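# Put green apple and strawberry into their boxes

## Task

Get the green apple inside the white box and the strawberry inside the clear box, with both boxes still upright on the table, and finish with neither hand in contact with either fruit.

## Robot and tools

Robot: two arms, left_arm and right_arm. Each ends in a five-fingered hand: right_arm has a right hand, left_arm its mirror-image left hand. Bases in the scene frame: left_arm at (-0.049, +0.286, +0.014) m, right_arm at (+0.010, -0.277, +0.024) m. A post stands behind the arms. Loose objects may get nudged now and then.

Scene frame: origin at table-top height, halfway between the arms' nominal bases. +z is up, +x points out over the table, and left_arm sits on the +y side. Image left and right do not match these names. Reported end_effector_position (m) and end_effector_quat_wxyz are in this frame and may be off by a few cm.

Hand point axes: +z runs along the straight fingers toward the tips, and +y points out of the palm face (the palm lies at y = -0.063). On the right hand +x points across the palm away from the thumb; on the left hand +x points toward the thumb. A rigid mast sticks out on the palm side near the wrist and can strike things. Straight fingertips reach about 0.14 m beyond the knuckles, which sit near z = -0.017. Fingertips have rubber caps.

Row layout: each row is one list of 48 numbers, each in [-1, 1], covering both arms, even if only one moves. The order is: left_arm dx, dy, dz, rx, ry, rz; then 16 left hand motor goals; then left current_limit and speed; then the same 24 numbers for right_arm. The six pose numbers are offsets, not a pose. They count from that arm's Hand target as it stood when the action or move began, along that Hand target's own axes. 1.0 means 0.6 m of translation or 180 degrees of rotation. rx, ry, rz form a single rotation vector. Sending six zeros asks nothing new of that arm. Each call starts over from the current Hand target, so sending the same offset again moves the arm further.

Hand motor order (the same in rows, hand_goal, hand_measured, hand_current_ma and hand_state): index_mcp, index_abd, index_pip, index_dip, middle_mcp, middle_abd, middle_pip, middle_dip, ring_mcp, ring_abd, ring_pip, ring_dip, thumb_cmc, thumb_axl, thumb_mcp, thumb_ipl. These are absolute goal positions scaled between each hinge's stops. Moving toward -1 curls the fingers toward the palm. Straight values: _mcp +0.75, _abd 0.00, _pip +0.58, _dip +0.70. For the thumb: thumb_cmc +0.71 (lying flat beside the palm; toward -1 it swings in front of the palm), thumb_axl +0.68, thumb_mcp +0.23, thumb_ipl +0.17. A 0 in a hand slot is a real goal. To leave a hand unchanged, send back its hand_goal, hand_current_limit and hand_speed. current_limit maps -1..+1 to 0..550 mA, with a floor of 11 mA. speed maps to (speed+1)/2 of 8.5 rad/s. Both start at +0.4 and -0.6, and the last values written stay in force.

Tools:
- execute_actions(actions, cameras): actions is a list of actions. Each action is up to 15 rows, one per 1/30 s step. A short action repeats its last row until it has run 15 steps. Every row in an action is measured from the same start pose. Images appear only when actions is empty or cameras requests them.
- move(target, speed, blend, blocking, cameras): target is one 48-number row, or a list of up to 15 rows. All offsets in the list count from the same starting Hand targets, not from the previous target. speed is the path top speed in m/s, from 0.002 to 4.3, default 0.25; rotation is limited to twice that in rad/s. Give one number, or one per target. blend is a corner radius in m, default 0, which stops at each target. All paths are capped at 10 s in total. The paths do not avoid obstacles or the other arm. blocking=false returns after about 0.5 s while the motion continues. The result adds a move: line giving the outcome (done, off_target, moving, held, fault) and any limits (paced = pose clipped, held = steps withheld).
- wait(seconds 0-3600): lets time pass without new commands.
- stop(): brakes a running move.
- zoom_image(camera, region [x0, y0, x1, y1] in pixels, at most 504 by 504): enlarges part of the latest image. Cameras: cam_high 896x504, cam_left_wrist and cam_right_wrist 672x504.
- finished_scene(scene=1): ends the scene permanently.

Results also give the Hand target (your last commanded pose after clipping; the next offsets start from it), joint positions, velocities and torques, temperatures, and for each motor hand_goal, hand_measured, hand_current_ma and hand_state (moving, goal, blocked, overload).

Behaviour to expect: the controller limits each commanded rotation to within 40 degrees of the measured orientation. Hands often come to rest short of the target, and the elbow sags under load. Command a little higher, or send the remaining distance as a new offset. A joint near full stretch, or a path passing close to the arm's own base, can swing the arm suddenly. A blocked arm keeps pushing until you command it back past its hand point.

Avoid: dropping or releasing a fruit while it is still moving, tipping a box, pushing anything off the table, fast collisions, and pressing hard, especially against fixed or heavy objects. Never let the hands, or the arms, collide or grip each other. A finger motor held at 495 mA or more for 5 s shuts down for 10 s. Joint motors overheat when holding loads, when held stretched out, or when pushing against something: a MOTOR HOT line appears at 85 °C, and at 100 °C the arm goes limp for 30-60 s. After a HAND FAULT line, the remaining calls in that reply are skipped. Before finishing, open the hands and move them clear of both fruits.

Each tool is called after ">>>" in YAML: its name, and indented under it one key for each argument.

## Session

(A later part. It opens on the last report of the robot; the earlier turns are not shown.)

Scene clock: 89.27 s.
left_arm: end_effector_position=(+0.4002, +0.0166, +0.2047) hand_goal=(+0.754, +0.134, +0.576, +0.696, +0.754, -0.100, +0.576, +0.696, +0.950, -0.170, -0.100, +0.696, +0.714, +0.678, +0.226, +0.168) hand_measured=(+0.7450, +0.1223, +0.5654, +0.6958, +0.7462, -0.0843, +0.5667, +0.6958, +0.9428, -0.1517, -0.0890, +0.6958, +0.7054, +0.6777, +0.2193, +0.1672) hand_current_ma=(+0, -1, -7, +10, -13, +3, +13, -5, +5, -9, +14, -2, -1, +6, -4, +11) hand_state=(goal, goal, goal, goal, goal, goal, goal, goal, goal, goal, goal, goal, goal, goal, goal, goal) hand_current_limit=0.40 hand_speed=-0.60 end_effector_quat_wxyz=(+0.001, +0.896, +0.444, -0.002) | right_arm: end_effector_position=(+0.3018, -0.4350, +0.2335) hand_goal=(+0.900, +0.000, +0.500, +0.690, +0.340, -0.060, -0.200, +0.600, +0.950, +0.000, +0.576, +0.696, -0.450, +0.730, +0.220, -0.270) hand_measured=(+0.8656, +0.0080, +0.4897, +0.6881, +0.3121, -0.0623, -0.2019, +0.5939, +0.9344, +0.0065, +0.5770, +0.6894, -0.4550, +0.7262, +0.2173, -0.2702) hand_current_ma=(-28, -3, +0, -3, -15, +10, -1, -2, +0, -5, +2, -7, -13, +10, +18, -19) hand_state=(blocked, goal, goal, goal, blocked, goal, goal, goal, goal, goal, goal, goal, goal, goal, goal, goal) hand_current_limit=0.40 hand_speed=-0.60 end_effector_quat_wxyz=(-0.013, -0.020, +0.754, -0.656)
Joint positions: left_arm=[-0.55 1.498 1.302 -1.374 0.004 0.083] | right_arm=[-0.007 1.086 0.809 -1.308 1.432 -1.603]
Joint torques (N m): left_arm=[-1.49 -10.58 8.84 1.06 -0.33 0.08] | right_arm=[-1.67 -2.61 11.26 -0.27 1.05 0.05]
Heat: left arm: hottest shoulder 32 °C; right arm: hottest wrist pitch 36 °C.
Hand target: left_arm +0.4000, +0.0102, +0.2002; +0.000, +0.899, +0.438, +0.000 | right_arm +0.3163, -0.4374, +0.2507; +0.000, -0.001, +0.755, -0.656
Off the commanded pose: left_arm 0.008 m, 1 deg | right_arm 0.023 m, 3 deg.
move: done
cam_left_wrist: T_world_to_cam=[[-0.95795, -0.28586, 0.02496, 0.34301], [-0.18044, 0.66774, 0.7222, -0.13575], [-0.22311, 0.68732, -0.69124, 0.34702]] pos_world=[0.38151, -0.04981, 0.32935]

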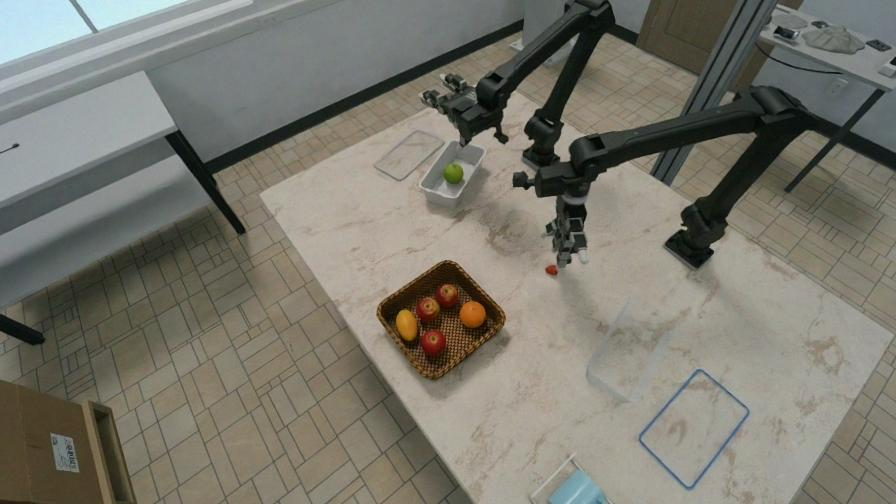

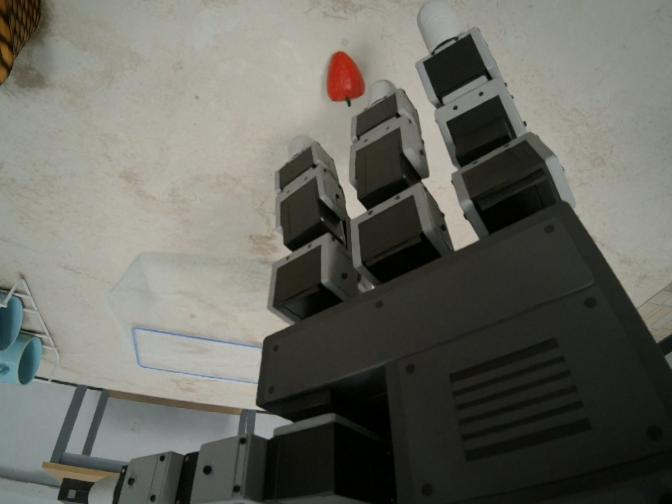

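>>> move:
  target: [-0.006,-0.0165,0.067,0,0,0,0.754,0.133,0.576,0.696,0.754,-0.1,0.576,0.696,0.95,-0.17,-0.1,0.696,0.714,0.678,0.226,0.168,0.4,-0.6,0,0,0,0,0,0,0.9,0,0.5,0.69,0.34,-0.06,-0.2,0.6,0.95,0,0.576,0.696,-0.45,0.73,0.22,-0.27,0.4,-0.6]
  speed: 0.06
  cameras: ["cam_high","cam_left_wrist"]

>>> zoom_image:
  camera: "cam_left_wrist"
  region: [220, 0, 480, 200]

>>> zoom_image:
  camera: "cam_high"
  region: [510, 180, 610, 300]

Scene clock: 91.00 s.
left_arm: end_effector_position=(+0.3906, +0.0187, +0.1657) hand_goal=(+0.754, +0.134, +0.576, +0.696, +0.754, -0.100, +0.576, +0.696, +0.950, -0.170, -0.100, +0.696, +0.714, +0.678, +0.226, +0.168) hand_measured=(+0.7450, +0.1237, +0.5654, +0.6958, +0.7462, -0.0843, +0.5667, +0.6958, +0.9428, -0.1517, -0.0890, +0.6958, +0.7067, +0.6777, +0.2193, +0.1681) hand_current_ma=(-10, -4, -11, -1, -8, +5, +4, +0, +0, -1, +17, -7, -3, +2, -10, +10) hand_state=(goal, goal, goal, goal, goal, goal, goal, goal, goal, goal, goal, goal, goal, goal, goal, goal) hand_current_limit=0.40 hand_speed=-0.60 end_effector_quat_wxyz=(+0.002, +0.897, +0.441, -0.001) | right_arm: end_effector_position=(+0.3018, -0.4350, +0.2335) hand_goal=(+0.900, +0.000, +0.500, +0.690, +0.340, -0.060, -0.200, +0.600, +0.950, +0.000, +0.576, +0.696, -0.450, +0.730, +0.220, -0.270) hand_measured=(+0.8656, +0.0080, +0.4897, +0.6894, +0.3109, -0.0609, -0.2006, +0.5951, +0.9356, +0.0080, +0.5770, +0.6907, -0.4550, +0.7283, +0.2173, -0.2711) hand_current_ma=(-10, -6, +9, -9, -7, +15, -13, -3, +4, -5, +8, -1, +6, +9, +3, -9) hand_state=(blocked, goal, goal, goal, blocked, goal, goal, goal, goal, goal, goal, goal, goal, goal, goal, goal) hand_current_limit=0.40 hand_speed=-0.60 end_effector_quat_wxyz=(-0.013, -0.020, +0.754, -0.656)
Joint positions: left_arm=[-0.557 1.498 1.196 -1.265 0.004 0.083] | right_arm=[-0.007 1.086 0.809 -1.308 1.432 -1.603]
Joint torques (N m): left_arm=[-1.32 -10.7 8.47 0.88 -0.32 -0.02] | right_arm=[-1.67 -2.67 11.28 -0.27 1.05 0.05]
Motor temperatures (°C): left_arm=[29 32 31 23 26 25] | right_arm=[29 32 36 36 36 24]
Heat: left arm: hottest shoulder 32 °C; right arm: hottest elbow 36 °C.
Hand target: left_arm +0.3900, +0.0132, +0.1601; +0.000, +0.899, +0.438, +0.000 | right_arm +0.3163, -0.4374, +0.2507; +0.000, -0.001, +0.755, -0.656
Off the commanded pose: left_arm 0.008 m, 0 deg | right_arm 0.023 m, 3 deg.
move: done
cam_left_wrist: T_world_to_cam=[[-0.95984, -0.27959, 0.02317, 0.33632], [-0.17775, 0.66994, 0.72083, -0.11169], [-0.21706, 0.68776, -0.69273, 0.31433]] pos_world=[0.37119, -0.04732, 0.29046]

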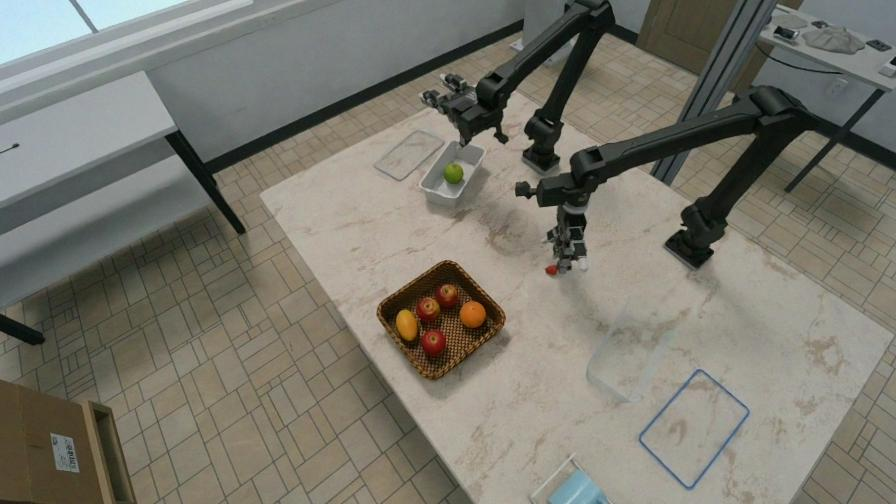

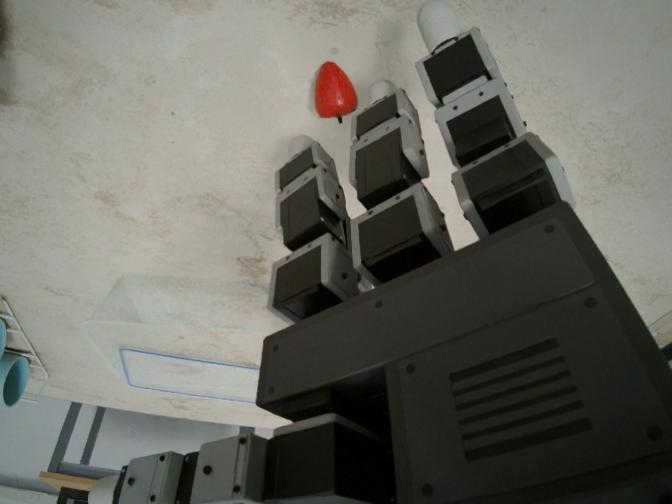

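Scaled by 1.938 from the camera's image (finer frame: 960x720).

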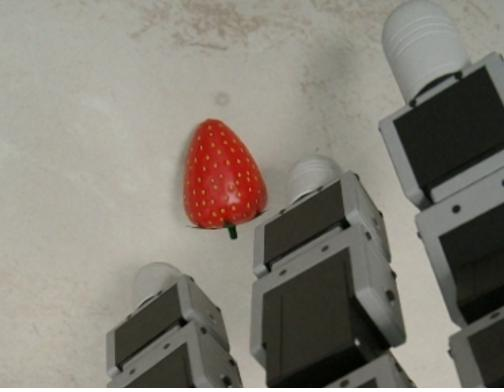

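Scaled by 4.200 from the camera's image (finer frame: 1280x720).

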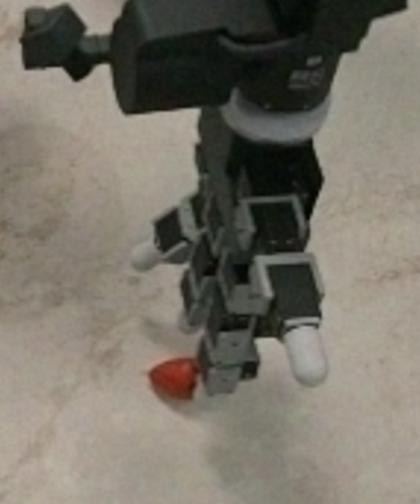

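>>> move:
  target: [0.005,-0.0067,0.0333,0,0,0,0.754,0.133,0.576,0.696,0.754,-0.1,0.576,0.696,0.95,-0.17,-0.1,0.696,0.714,0.678,0.226,0.168,0.4,-0.6,0,0,0,0,0,0,0.9,0,0.5,0.69,0.34,-0.06,-0.2,0.6,0.95,0,0.576,0.696,-0.45,0.73,0.22,-0.27,0.4,-0.6]
  speed: 0.05
  cameras: ["cam_high","cam_left_wrist"]

>>> zoom_image:
  camera: "cam_left_wrist"
  region: [220, 0, 480, 200]

>>> zoom_image:
  camera: "cam_high"
  region: [510, 180, 610, 300]

Scene clock: 92.57 s.
left_arm: end_effector_position=(+0.3876, +0.0207, +0.1450) hand_goal=(+0.754, +0.134, +0.576, +0.696, +0.754, -0.100, +0.576, +0.696, +0.950, -0.170, -0.100, +0.696, +0.714, +0.678, +0.226, +0.168) hand_measured=(+0.7438, +0.1252, +0.5654, +0.6945, +0.7462, -0.0843, +0.5667, +0.6958, +0.9428, -0.1517, -0.0890, +0.6958, +0.7054, +0.6767, +0.2183, +0.1681) hand_current_ma=(-2, -17, -19, +2, -17, +3, -2, -6, +1, +1, +16, -7, -3, +4, -11, +0) hand_state=(goal, goal, goal, goal, goal, goal, goal, goal, goal, goal, goal, goal, goal, goal, goal, goal) hand_current_limit=0.40 hand_speed=-0.60 end_effector_quat_wxyz=(+0.002, +0.897, +0.441, -0.001) | right_arm: end_effector_position=(+0.3018, -0.4350, +0.2335) hand_goal=(+0.900, +0.000, +0.500, +0.690, +0.340, -0.060, -0.200, +0.600, +0.950, +0.000, +0.576, +0.696, -0.450, +0.730, +0.220, -0.270) hand_measured=(+0.8656, +0.0065, +0.4897, +0.6881, +0.3121, -0.0623, -0.2019, +0.5951, +0.9344, +0.0065, +0.5770, +0.6894, -0.4550, +0.7262, +0.2183, -0.2711) hand_current_ma=(-14, -1, +4, -14, -6, +20, -4, -4, +12, -14, +1, -13, +11, -12, +2, -8) hand_state=(blocked, goal, goal, goal, blocked, goal, goal, goal, goal, goal, goal, goal, goal, goal, goal, goal) hand_current_limit=0.40 hand_speed=-0.60 end_effector_quat_wxyz=(-0.013, -0.020, +0.754, -0.656)
Joint positions: left_arm=[-0.557 1.507 1.149 -1.211 0.004 0.083] | right_arm=[-0.007 1.086 0.809 -1.308 1.432 -1.603]
Joint torques (N m): left_arm=[-1.44 -10.52 8.1 1.2 -0.33 0.07] | right_arm=[-1.73 -2.61 11.28 -0.25 1.05 0.05]
Heat: left arm: hottest shoulder 32 °C; right arm: hottest elbow 36 °C.
Hand target: left_arm +0.3886, +0.0181, +0.1398; +0.000, +0.899, +0.438, +0.000 | right_arm +0.3163, -0.4374, +0.2507; +0.000, -0.001, +0.755, -0.656
Off the commanded pose: left_arm 0.006 m, 0 deg | right_arm 0.023 m, 3 deg.
move: done
cam_left_wrist: T_world_to_cam=[[-0.95981, -0.27961, 0.02397, 0.33423], [-0.17702, 0.66947, 0.72144, -0.0991], [-0.21777, 0.6882, -0.69207, 0.2982]] pos_world=[0.3682, -0.04542, 0.26986]

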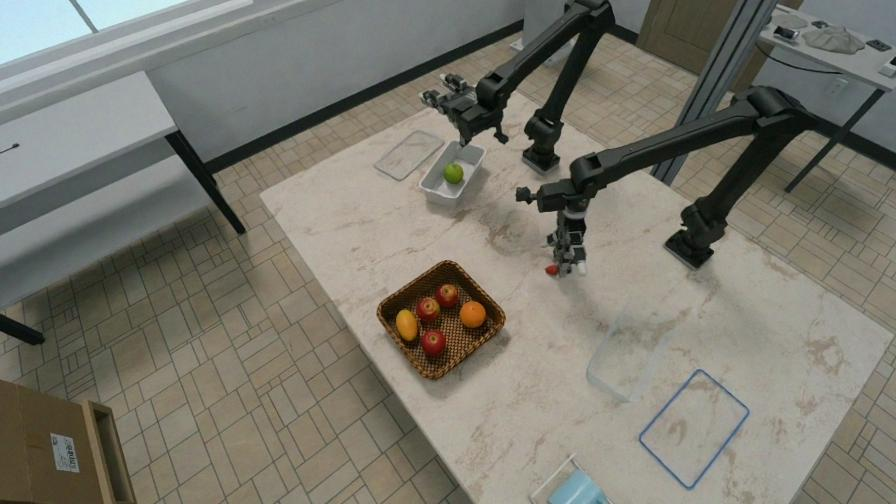

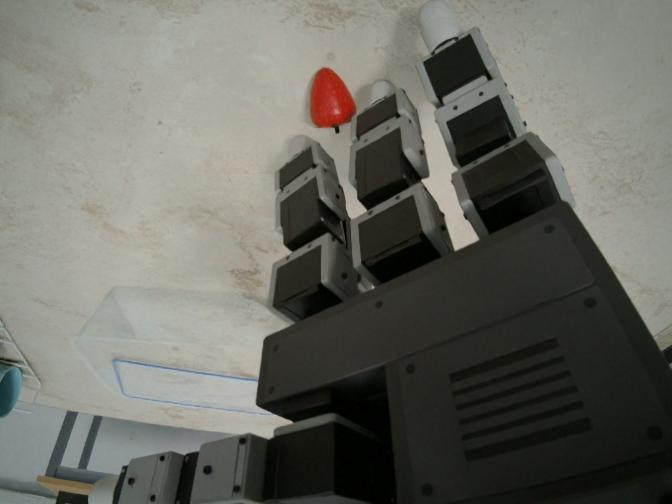

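Scaled by 1.938 from the camera's image (finer frame: 960x720).

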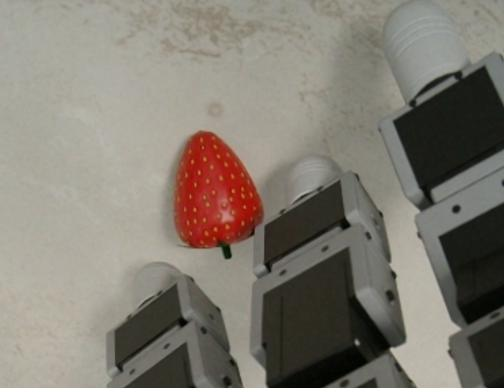

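Scaled by 4.200 from the camera's image (finer frame: 1280x720).

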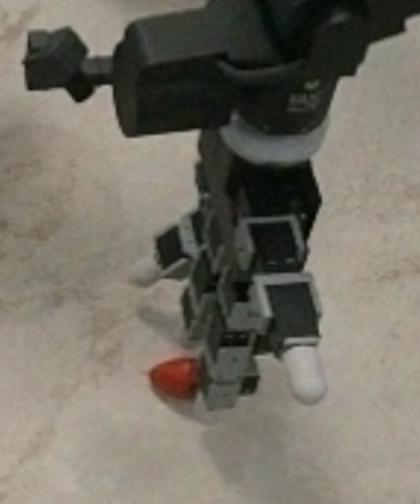

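>>> move:
  target: [0.004,0.0,0.03,0,0,0,0.754,0.133,0.576,0.696,0.754,-0.1,0.576,0.696,0.95,-0.17,-0.1,0.696,0.714,0.678,0.226,0.168,0.4,-0.6,0,0,0,0,0,0,0.9,0,0.5,0.69,0.34,-0.06,-0.2,0.6,0.95,0,0.576,0.696,-0.45,0.73,0.22,-0.27,0.4,-0.6]
  speed: 0.04
  cameras: ["cam_high","cam_left_wrist"]

>>> zoom_image:
  camera: "cam_left_wrist"
  region: [220, 0, 480, 200]

>>> zoom_image:
  camera: "cam_high"
  region: [530, 220, 610, 300]

Scene clock: 93.90 s.
left_arm: end_effector_position=(+0.3901, +0.0194, +0.1346) hand_goal=(+0.754, +0.134, +0.576, +0.696, +0.754, -0.100, +0.576, +0.696, +0.950, -0.170, -0.100, +0.696, +0.714, +0.678, +0.226, +0.168) hand_measured=(+0.7450, +0.1237, +0.5654, +0.6958, +0.7619, -0.0916, +0.5808, +0.6971, +0.9440, -0.1517, -0.0890, +0.6958, +0.7054, +0.6777, +0.2183, +0.1681) hand_current_ma=(+5, -7, -13, +6, -6, +7, +13, -11, +1, -11, +18, -9, -3, +9, -13, +6) hand_state=(goal, goal, goal, goal, goal, goal, goal, goal, goal, goal, goal, goal, goal, goal, goal, goal) hand_current_limit=0.40 hand_speed=-0.60 end_effector_quat_wxyz=(+0.007, +0.897, +0.441, +0.003) | right_arm: end_effector_position=(+0.3018, -0.4350, +0.2335) hand_goal=(+0.900, +0.000, +0.500, +0.690, +0.340, -0.060, -0.200, +0.600, +0.950, +0.000, +0.576, +0.696, -0.450, +0.730, +0.220, -0.270) hand_measured=(+0.8656, +0.0080, +0.4910, +0.6881, +0.3121, -0.0609, -0.2006, +0.5951, +0.9344, +0.0065, +0.5770, +0.6907, -0.4562, +0.7272, +0.2183, -0.2711) hand_current_ma=(-20, +0, +10, -2, -19, +5, -1, -4, -7, -14, +7, -3, -2, -4, -2, -20) hand_state=(blocked, goal, goal, goal, blocked, goal, goal, goal, goal, goal, goal, goal, goal, goal, goal, goal) hand_current_limit=0.40 hand_speed=-0.60 end_effector_quat_wxyz=(-0.013, -0.020, +0.754, -0.656)
Joint positions: left_arm=[-0.557 1.517 1.128 -1.166 0.003 0.083] | right_arm=[-0.007 1.086 0.809 -1.308 1.432 -1.603]
Joint torques (N m): left_arm=[0.32 -9.64 7.19 1.24 -0.25 0.12] | right_arm=[-1.73 -2.61 11.28 -0.27 1.05 0.05]
Heat: left arm: hottest shoulder 32 °C; right arm: hottest elbow 36 °C.
Hand target: left_arm +0.3901, +0.0199, +0.1220; +0.000, +0.899, +0.438, +0.000 | right_arm +0.3163, -0.4374, +0.2507; +0.000, -0.001, +0.755, -0.656
Off the commanded pose: left_arm 0.013 m, 1 deg | right_arm 0.023 m, 3 deg.
move: off_target (left_arm)
cam_left_wrist: T_world_to_cam=[[-0.96006, -0.27945, 0.01381, 0.33809], [-0.18589, 0.67394, 0.71502, -0.08588], [-0.20912, 0.6839, -0.69897, 0.29007]] pos_world=[0.36928, -0.04602, 0.25949]

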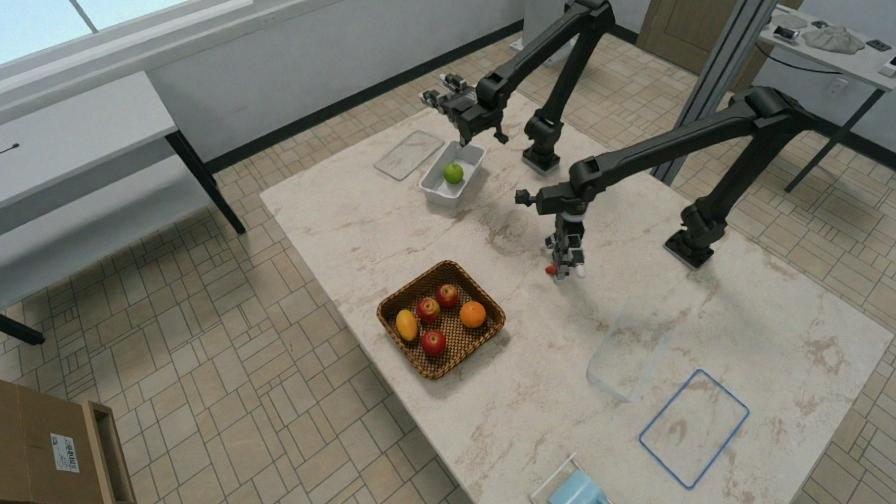

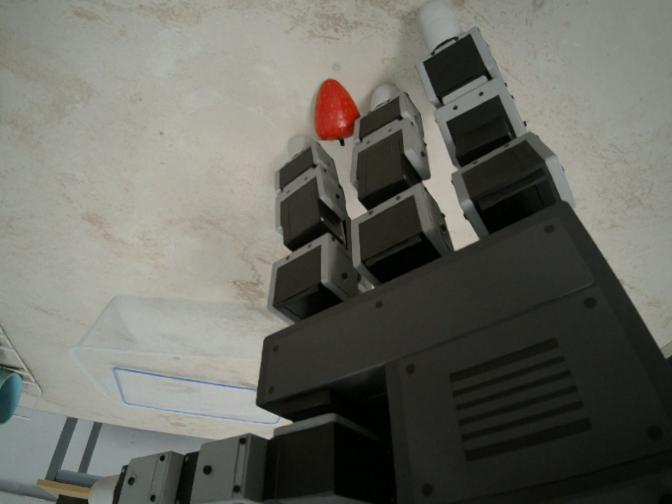

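Scaled by 1.938 from the camera's image (finer frame: 960x720).

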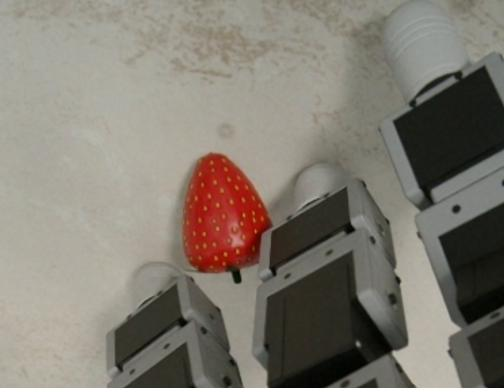

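Scaled by 6.300 from the camera's image (finer frame: 1280x720).

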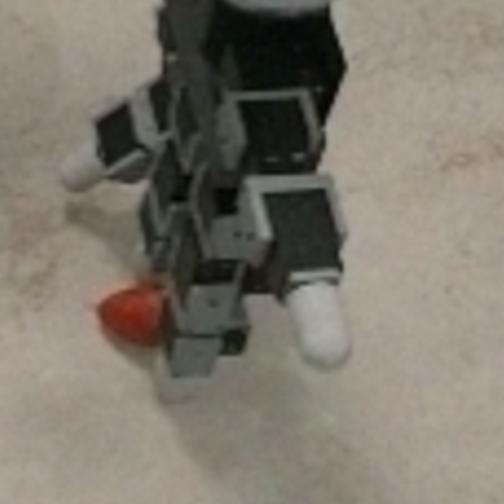

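>>> zoom_image:
  camera: "cam_high"
  region: [540, 255, 580, 290]

>>> zoom_image:
  camera: "cam_left_wrist"
  region: [280, 60, 420, 180]

Scaled by 12.600 from the camera's image (finer frame: 1280x720).

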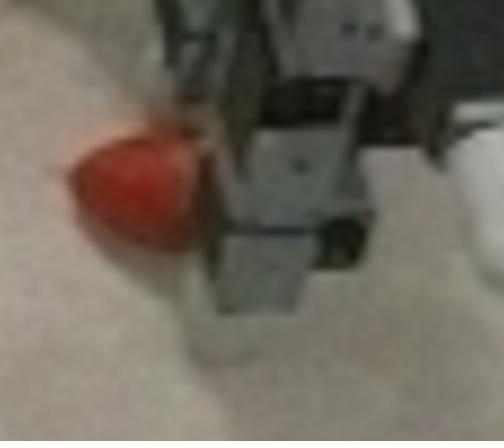

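Scaled by 3.600 from the camera's image (finer frame: 960x720).

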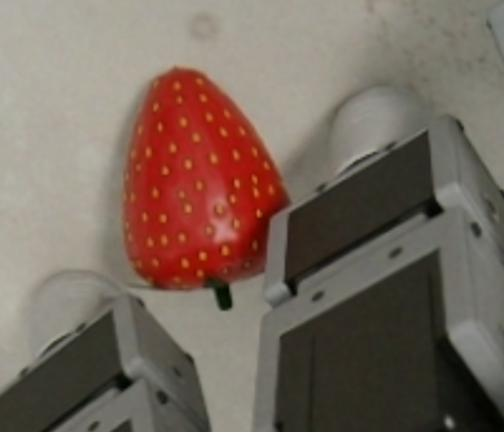

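>>> move:
  target: [-0.005,0.0067,-0.0233,0,0,0,0.754,0.133,0.576,0.696,0.754,-0.1,0.576,0.696,0.95,-0.17,-0.1,0.696,0.714,0.678,0.226,0.168,0.4,-0.6,0,0,0,0,0,0,0.9,0,0.5,0.69,0.34,-0.06,-0.2,0.6,0.95,0,0.576,0.696,-0.45,0.73,0.22,-0.27,0.4,-0.6]
  speed: 0.04
  cameras: ["cam_high","cam_left_wrist"]

>>> zoom_image:
  camera: "cam_left_wrist"
  region: [280, 60, 420, 180]

>>> zoom_image:
  camera: "cam_high"
  region: [540, 255, 580, 290]

Scene clock: 96.10 s.
left_arm: end_effector_position=(+0.3874, +0.0211, +0.1334) hand_goal=(+0.754, +0.134, +0.576, +0.696, +0.754, -0.100, +0.576, +0.696, +0.950, -0.170, -0.100, +0.696, +0.714, +0.678, +0.226, +0.168) hand_measured=(+0.7450, +0.1237, +0.5654, +0.6958, +0.7450, -0.0902, +0.5718, +0.6869, +0.9428, -0.1517, -0.0903, +0.6958, +0.7054, +0.6777, +0.2173, +0.1681) hand_current_ma=(+4, -13, -12, -2, -10, +7, +4, -11, -7, -3, +12, -7, -10, +10, -4, +8) hand_state=(goal, goal, goal, goal, goal, goal, goal, goal, goal, goal, goal, goal, goal, goal, goal, goal) hand_current_limit=0.40 hand_speed=-0.60 end_effector_quat_wxyz=(+0.002, +0.897, +0.441, +0.000) | right_arm: end_effector_position=(+0.3018, -0.4350, +0.2335) hand_goal=(+0.900, +0.000, +0.500, +0.690, +0.340, -0.060, -0.200, +0.600, +0.950, +0.000, +0.576, +0.696, -0.450, +0.730, +0.220, -0.270) hand_measured=(+0.8656, +0.0080, +0.4910, +0.6881, +0.3133, -0.0609, -0.2019, +0.5964, +0.9356, +0.0065, +0.5757, +0.6894, -0.4562, +0.7262, +0.2173, -0.2702) hand_current_ma=(-23, +7, -14, +5, -13, -10, -5, -8, -2, +9, +10, +2, -8, +4, +11, -3) hand_state=(blocked, goal, goal, goal, blocked, goal, goal, goal, goal, goal, goal, goal, goal, goal, goal, goal) hand_current_limit=0.40 hand_speed=-0.60 end_effector_quat_wxyz=(-0.013, -0.020, +0.754, -0.656)
Joint positions: left_arm=[-0.557 1.517 1.128 -1.178 0.003 0.083] | right_arm=[-0.007 1.086 0.809 -1.308 1.432 -1.603]
Joint torques (N m): left_arm=[-0.56 -9.58 10.47 -0.03 -0.23 0.08] | right_arm=[-1.73 -2.61 11.28 -0.27 1.05 0.05]
Heat: left arm: hottest shoulder 32 °C; right arm: hottest elbow 36 °C.
Hand target: left_arm +0.3915, +0.0151, +0.1360; +0.000, +0.899, +0.438, +0.000 | right_arm +0.3163, -0.4374, +0.2507; +0.000, -0.001, +0.755, -0.656
Off the commanded pose: left_arm 0.008 m, 0 deg | right_arm 0.023 m, 3 deg.
move: done
cam_left_wrist: T_world_to_cam=[[-0.95987, -0.27956, 0.0223, 0.33476], [-0.17805, 0.66892, 0.7217, -0.09055], [-0.21668, 0.68877, -0.69185, 0.28933]] pos_world=[0.36789, -0.04513, 0.25806]

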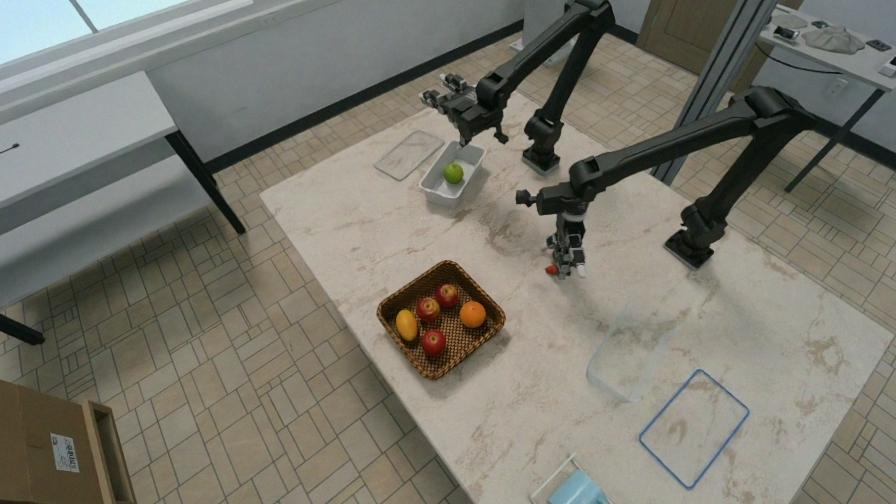

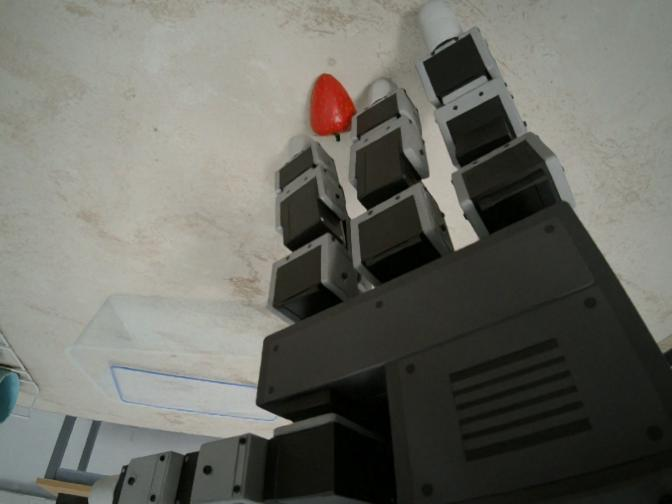

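Scaled by 3.600 from the camera's image (finer frame: 960x720).

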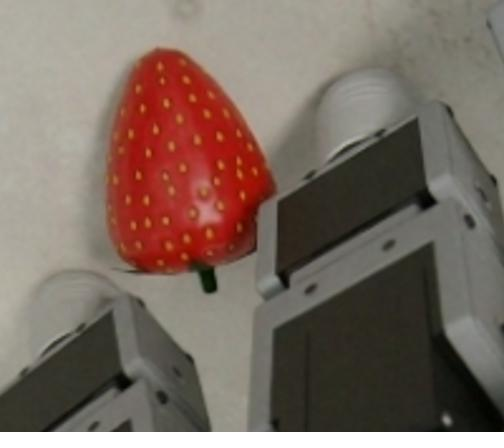

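Scaled by 12.600 from the camera's image (finer frame: 1280x720).

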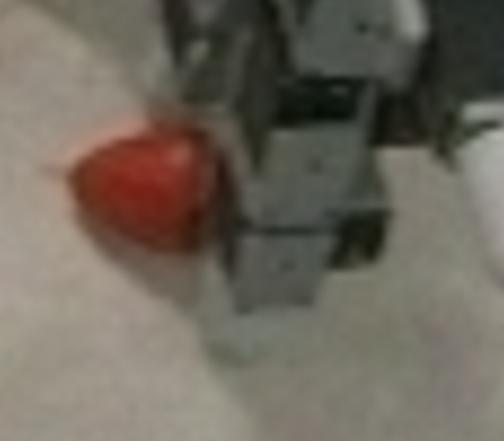

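>>> move:
  target: [-0.0052,0.0072,-0.0117,0,0,0,0.754,0.133,0.576,0.696,0.754,-0.1,0.576,0.696,0.95,-0.17,-0.1,0.696,0.714,0.678,0.226,0.168,0.4,-0.6,0,0,0,0,0,0,0.9,0,0.5,0.69,0.34,-0.06,-0.2,0.6,0.95,0,0.576,0.696,-0.45,0.73,0.22,-0.27,0.4,-0.6]
  speed: 0.04
  cameras: ["cam_high","cam_left_wrist"]

>>> zoom_image:
  camera: "cam_left_wrist"
  region: [280, 60, 420, 180]

>>> zoom_image:
  camera: "cam_high"
  region: [540, 255, 580, 290]

Scene clock: 97.47 s.
left_arm: end_effector_position=(+0.3840, +0.0220, +0.1325) hand_goal=(+0.754, +0.134, +0.576, +0.696, +0.754, -0.100, +0.576, +0.696, +0.950, -0.170, -0.100, +0.696, +0.714, +0.678, +0.226, +0.168) hand_measured=(+0.7450, +0.1237, +0.5654, +0.6958, +0.7342, -0.0858, +0.5693, +0.6843, +0.9428, -0.1517, -0.0890, +0.6958, +0.7067, +0.6767, +0.2173, +0.1681) hand_current_ma=(+0, -11, -16, +2, -28, +8, +5, -11, -5, -9, +26, -10, -1, +5, -10, +14) hand_state=(goal, goal, goal, goal, blocked, goal, goal, goal, goal, goal, goal, goal, goal, goal, goal, goal) hand_current_limit=0.40 hand_speed=-0.60 end_effector_quat_wxyz=(-0.006, +0.898, +0.440, -0.005) | right_arm: end_effector_position=(+0.3018, -0.4350, +0.2335) hand_goal=(+0.900, +0.000, +0.500, +0.690, +0.340, -0.060, -0.200, +0.600, +0.950, +0.000, +0.576, +0.696, -0.450, +0.730, +0.220, -0.270) hand_measured=(+0.8644, +0.0080, +0.4910, +0.6881, +0.3121, -0.0623, -0.2006, +0.5951, +0.9356, +0.0080, +0.5757, +0.6907, -0.4562, +0.7262, +0.2183, -0.2702) hand_current_ma=(-23, +3, -3, -6, -6, -4, +7, -12, +1, -3, +8, +2, -3, +7, +7, -8) hand_state=(blocked, goal, goal, goal, blocked, goal, goal, goal, goal, goal, goal, goal, goal, goal, goal, goal) hand_current_limit=0.40 hand_speed=-0.60 end_effector_quat_wxyz=(-0.013, -0.020, +0.754, -0.656)
Joint positions: left_arm=[-0.559 1.52 1.132 -1.199 0.003 0.083] | right_arm=[-0.007 1.086 0.809 -1.308 1.432 -1.603]
Joint torques (N m): left_arm=[-1.2 -10.93 12.07 -0.17 -0.25 -0.06] | right_arm=[-1.67 -2.61 11.28 -0.25 1.05 0.05]
Heat: left arm: hottest shoulder 32 °C; right arm: hottest elbow 36 °C.
Hand target: left_arm +0.3929, +0.0100, +0.1429; +0.000, +0.899, +0.438, +0.000 | right_arm +0.3163, -0.4374, +0.2507; +0.000, -0.001, +0.755, -0.656
Off the commanded pose: left_arm 0.018 m, 1 deg | right_arm 0.023 m, 3 deg.
move: off_target (left_arm)
cam_left_wrist: T_world_to_cam=[[-0.96005, -0.2777, 0.03448, 0.33008], [-0.1652, 0.66188, 0.73118, -0.09713], [-0.22587, 0.69627, -0.68131, 0.2894]] pos_world=[0.36621, -0.04554, 0.25681]

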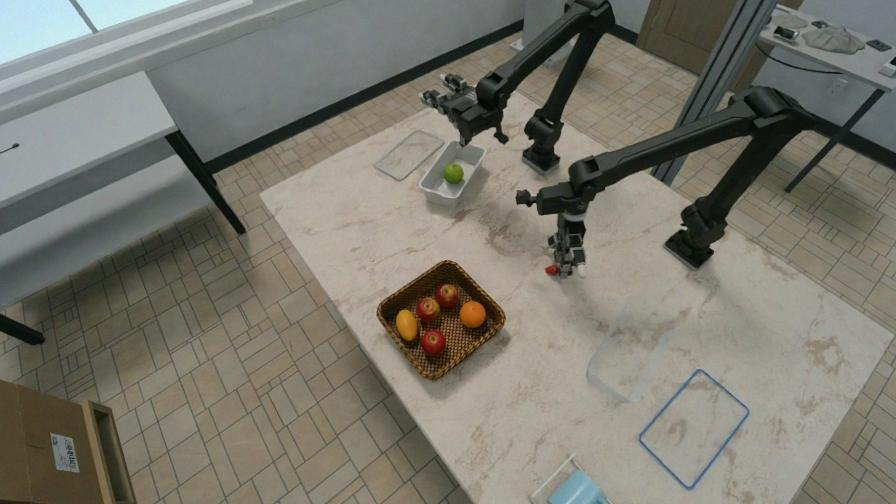

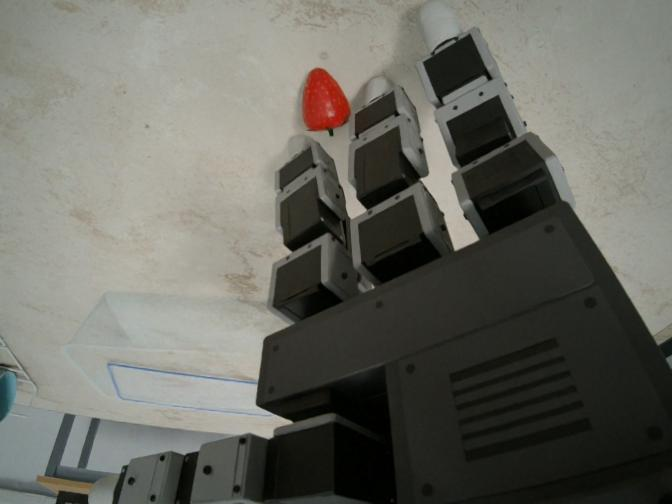

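Scaled by 3.600 from the camera's image (finer frame: 960x720).

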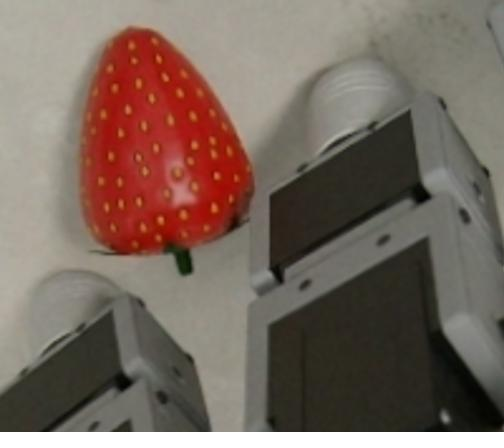

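Scaled by 12.600 from the camera's image (finer frame: 1280x720).

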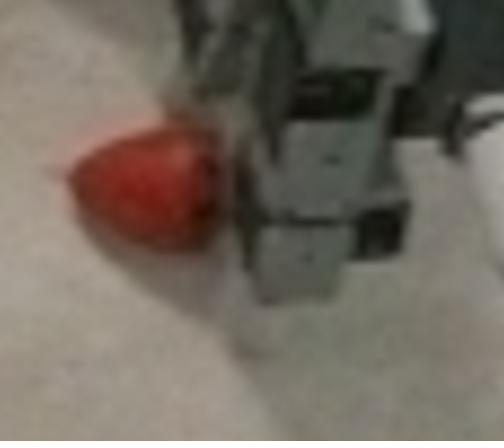

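>>> move:
  target:
    - [-0.0018,-0.0055,-0.0367,0,0,0,0.754,0.133,0.576,0.696,0.754,-0.13,0.576,0.696,0.95,-0.2,-0.1,0.696,0.714,0.678,0.226,0.168,0.4,-0.6,0,0,0,0,0,0,0.9,0,0.5,0.69,0.34,-0.06,-0.2,0.6,0.95,0,0.576,0.696,-0.45,0.73,0.22,-0.27,0.4,-0.6]
    - [-0.0018,-0.0055,0.0182,0,0,0,0.754,0.133,0.576,0.696,0.754,-0.13,0.576,0.696,0.95,-0.2,-0.1,0.696,0.714,0.678,0.226,0.168,0.4,-0.6,0,0,0,0,0,0,0.9,0,0.5,0.69,0.34,-0.06,-0.2,0.6,0.95,0,0.576,0.696,-0.45,0.73,0.22,-0.27,0.4,-0.6]
  speed: 0.05
  cameras: ["cam_high","cam_left_wrist"]

>>> zoom_image:
  camera: "cam_left_wrist"
  region: [280, 60, 420, 180]

>>> zoom_image:
  camera: "cam_high"
  region: [540, 255, 580, 290]

Scene clock: 99.93 s.
left_arm: end_effector_position=(+0.3906, +0.0165, +0.1378) hand_goal=(+0.754, +0.134, +0.576, +0.696, +0.754, -0.130, +0.576, +0.696, +0.950, -0.200, -0.100, +0.696, +0.714, +0.678, +0.226, +0.168) hand_measured=(+0.7450, +0.1237, +0.5667, +0.6945, +0.7354, -0.1121, +0.5680, +0.6856, +0.9428, -0.1795, -0.0890, +0.6958, +0.7054, +0.6767, +0.2183, +0.1672) hand_current_ma=(-1, -5, -13, -4, -22, +4, +10, -6, -1, -2, +20, -14, -13, +7, +2, +10) hand_state=(goal, goal, goal, goal, goal, goal, goal, goal, goal, goal, goal, goal, goal, goal, goal, goal) hand_current_limit=0.40 hand_speed=-0.60 end_effector_quat_wxyz=(+0.002, +0.898, +0.439, +0.000) | right_arm: end_effector_position=(+0.3018, -0.4350, +0.2335) hand_goal=(+0.900, +0.000, +0.500, +0.690, +0.340, -0.060, -0.200, +0.600, +0.950, +0.000, +0.576, +0.696, -0.450, +0.730, +0.220, -0.270) hand_measured=(+0.8656, +0.0080, +0.4910, +0.6881, +0.3133, -0.0609, -0.2019, +0.5939, +0.9356, +0.0065, +0.5770, +0.6894, -0.4550, +0.7272, +0.2183, -0.2711) hand_current_ma=(-21, +1, -4, -1, -11, +4, +5, +5, +6, -14, +6, -14, +0, +5, -4, -12) hand_state=(blocked, goal, goal, goal, blocked, goal, goal, goal, goal, goal, goal, goal, goal, goal, goal, goal) hand_current_limit=0.40 hand_speed=-0.60 end_effector_quat_wxyz=(-0.013, -0.020, +0.754, -0.656)
Joint positions: left_arm=[-0.561 1.525 1.149 -1.191 0.003 0.083] | right_arm=[-0.007 1.086 0.809 -1.308 1.432 -1.603]
Joint torques (N m): left_arm=[-1.49 -10.58 8.29 0.84 -0.32 -0.11] | right_arm=[-1.73 -2.61 11.28 -0.25 1.05 0.05]
Heat: left arm: hottest shoulder 32 °C; right arm: hottest elbow 37 °C.
Hand target: left_arm +0.3897, +0.0112, +0.1320; +0.000, +0.899, +0.438, +0.000 | right_arm +0.3163, -0.4374, +0.2507; +0.000, -0.001, +0.755, -0.656
Off the commanded pose: left_arm 0.008 m, 0 deg | right_arm 0.023 m, 3 deg.
move: done
cam_left_wrist: T_world_to_cam=[[-0.96102, -0.2756, 0.02209, 0.33676], [-0.1755, 0.66979, 0.72151, -0.09107], [-0.21364, 0.68951, -0.69205, 0.29505]] pos_world=[0.37069, -0.04963, 0.26246]

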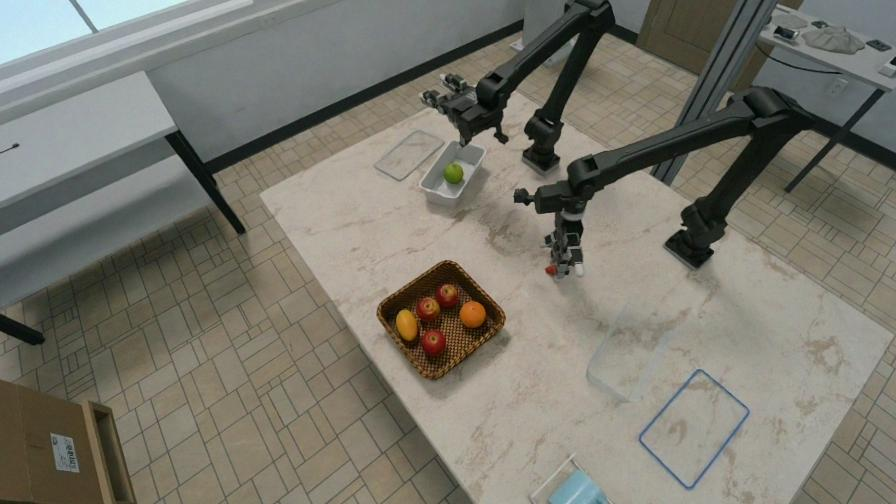

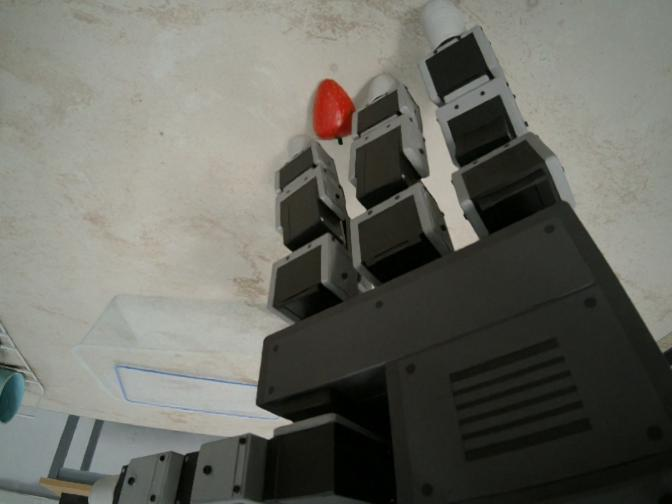

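Scaled by 3.600 from the camera's image (finer frame: 960x720).

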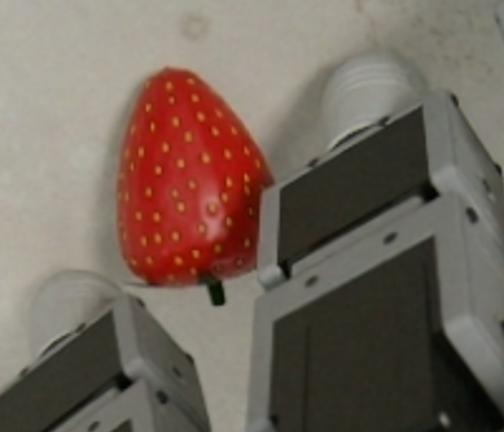

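Scaled by 12.600 from the camera's image (finer frame: 1280x720).

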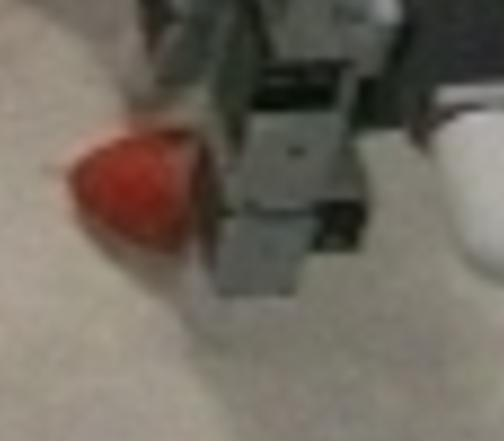

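>>> move:
  target: [0,0,0,0,0,0,0.754,0.01,0.576,0.696,0.754,-0.01,0.576,0.696,0.95,-0.2,-0.1,0.696,0.714,0.678,0.226,0.168,0.2,-0.92,0,0,0,0,0,0,0.9,0,0.5,0.69,0.34,-0.06,-0.2,0.6,0.95,0,0.576,0.696,-0.45,0.73,0.22,-0.27,0.4,-0.6]
  speed: 0.05
  cameras: ["cam_high","cam_left_wrist"]

>>> zoom_image:
  camera: "cam_left_wrist"
  region: [280, 60, 420, 180]

>>> zoom_image:
  camera: "cam_high"
  region: [540, 255, 580, 290]

Scene clock: 101.43 s.
left_arm: end_effector_position=(+0.3906, +0.0165, +0.1378) hand_goal=(+0.754, +0.010, +0.576, +0.696, +0.754, -0.010, +0.576, +0.696, +0.950, -0.200, -0.100, +0.696, +0.714, +0.678, +0.226, +0.168) hand_measured=(+0.7450, +0.0329, +0.5667, +0.6958, +0.7354, -0.0242, +0.5680, +0.6856, +0.9440, -0.1795, -0.0890, +0.6958, +0.7067, +0.6777, +0.2183, +0.1672) hand_current_ma=(-2, -4, -15, -2, -27, -4, +7, -5, +8, -8, +10, +0, -3, +4, -11, +13) hand_state=(goal, blocked, goal, goal, goal, goal, goal, goal, goal, goal, goal, goal, goal, goal, goal, goal) hand_current_limit=0.20 hand_speed=-0.92 end_effector_quat_wxyz=(+0.002, +0.898, +0.439, +0.000) | right_arm: end_effector_position=(+0.3018, -0.4350, +0.2335) hand_goal=(+0.900, +0.000, +0.500, +0.690, +0.340, -0.060, -0.200, +0.600, +0.950, +0.000, +0.576, +0.696, -0.450, +0.730, +0.220, -0.270) hand_measured=(+0.8656, +0.0080, +0.4897, +0.6869, +0.3121, -0.0609, -0.2006, +0.5951, +0.9356, +0.0065, +0.5770, +0.6907, -0.4550, +0.7272, +0.2183, -0.2702) hand_current_ma=(-30, +1, +3, -7, -7, -3, -3, +3, +13, -3, -1, -10, +2, +3, +12, -9) hand_state=(blocked, goal, goal, goal, blocked, goal, goal, goal, goal, goal, goal, goal, goal, goal, goal, goal) hand_current_limit=0.40 hand_speed=-0.60 end_effector_quat_wxyz=(-0.013, -0.020, +0.754, -0.656)
Joint positions: left_arm=[-0.561 1.525 1.149 -1.191 0.003 0.083] | right_arm=[-0.007 1.086 0.809 -1.308 1.432 -1.603]
Joint torques (N m): left_arm=[-1.38 -10.7 7.9 1.02 -0.25 -0.11] | right_arm=[-1.67 -2.61 11.26 -0.27 1.05 0.05]
Heat: left arm: hottest shoulder 32 °C; right arm: hottest elbow 37 °C.
Hand target: left_arm +0.3896, +0.0112, +0.1320; +0.000, +0.899, +0.438, +0.000 | right_arm +0.3163, -0.4374, +0.2507; +0.000, -0.001, +0.755, -0.656
Off the commanded pose: left_arm 0.008 m, 0 deg | right_arm 0.023 m, 3 deg.
move: done
cam_left_wrist: T_world_to_cam=[[-0.96102, -0.2756, 0.02209, 0.33676], [-0.1755, 0.66979, 0.72151, -0.09107], [-0.21364, 0.68951, -0.69205, 0.29505]] pos_world=[0.37069, -0.04963, 0.26246]

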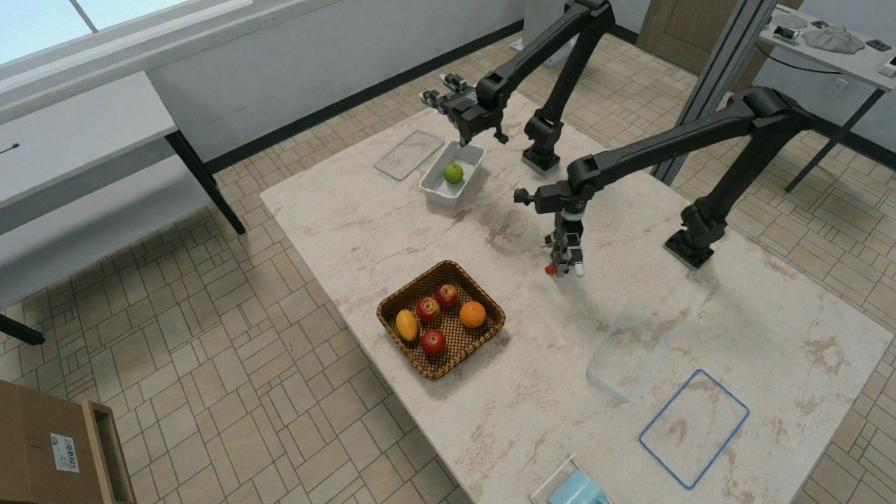

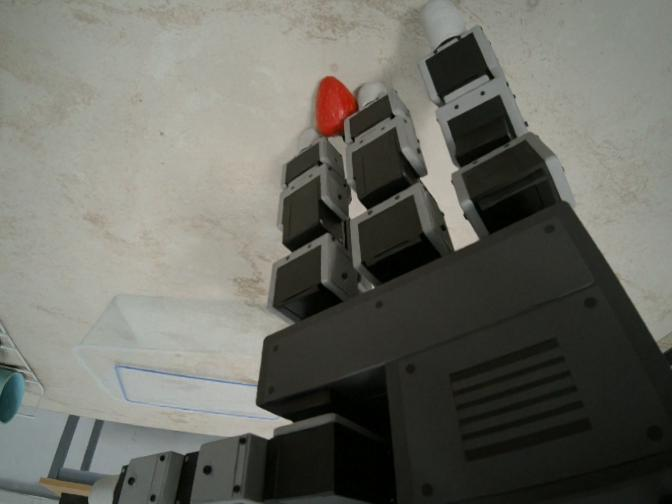

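Scaled by 3.600 from the camera's image (finer frame: 960x720).

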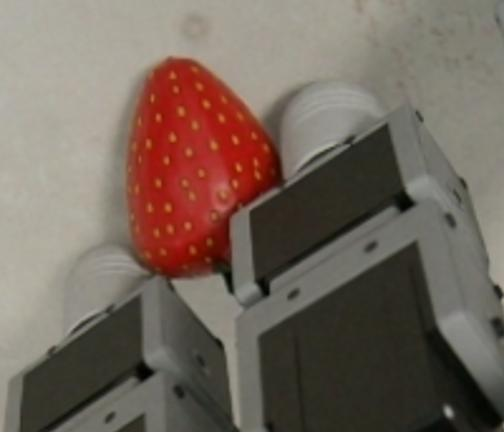

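Scaled by 12.600 from the camera's image (finer frame: 1280x720).

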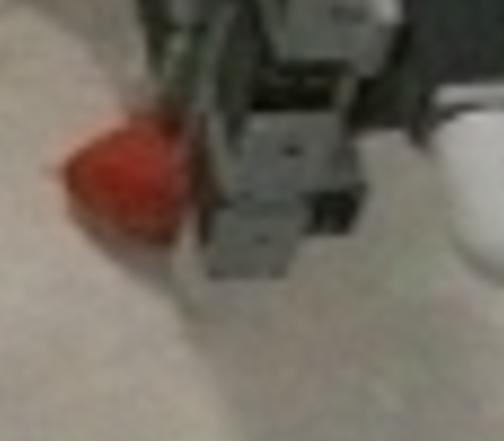

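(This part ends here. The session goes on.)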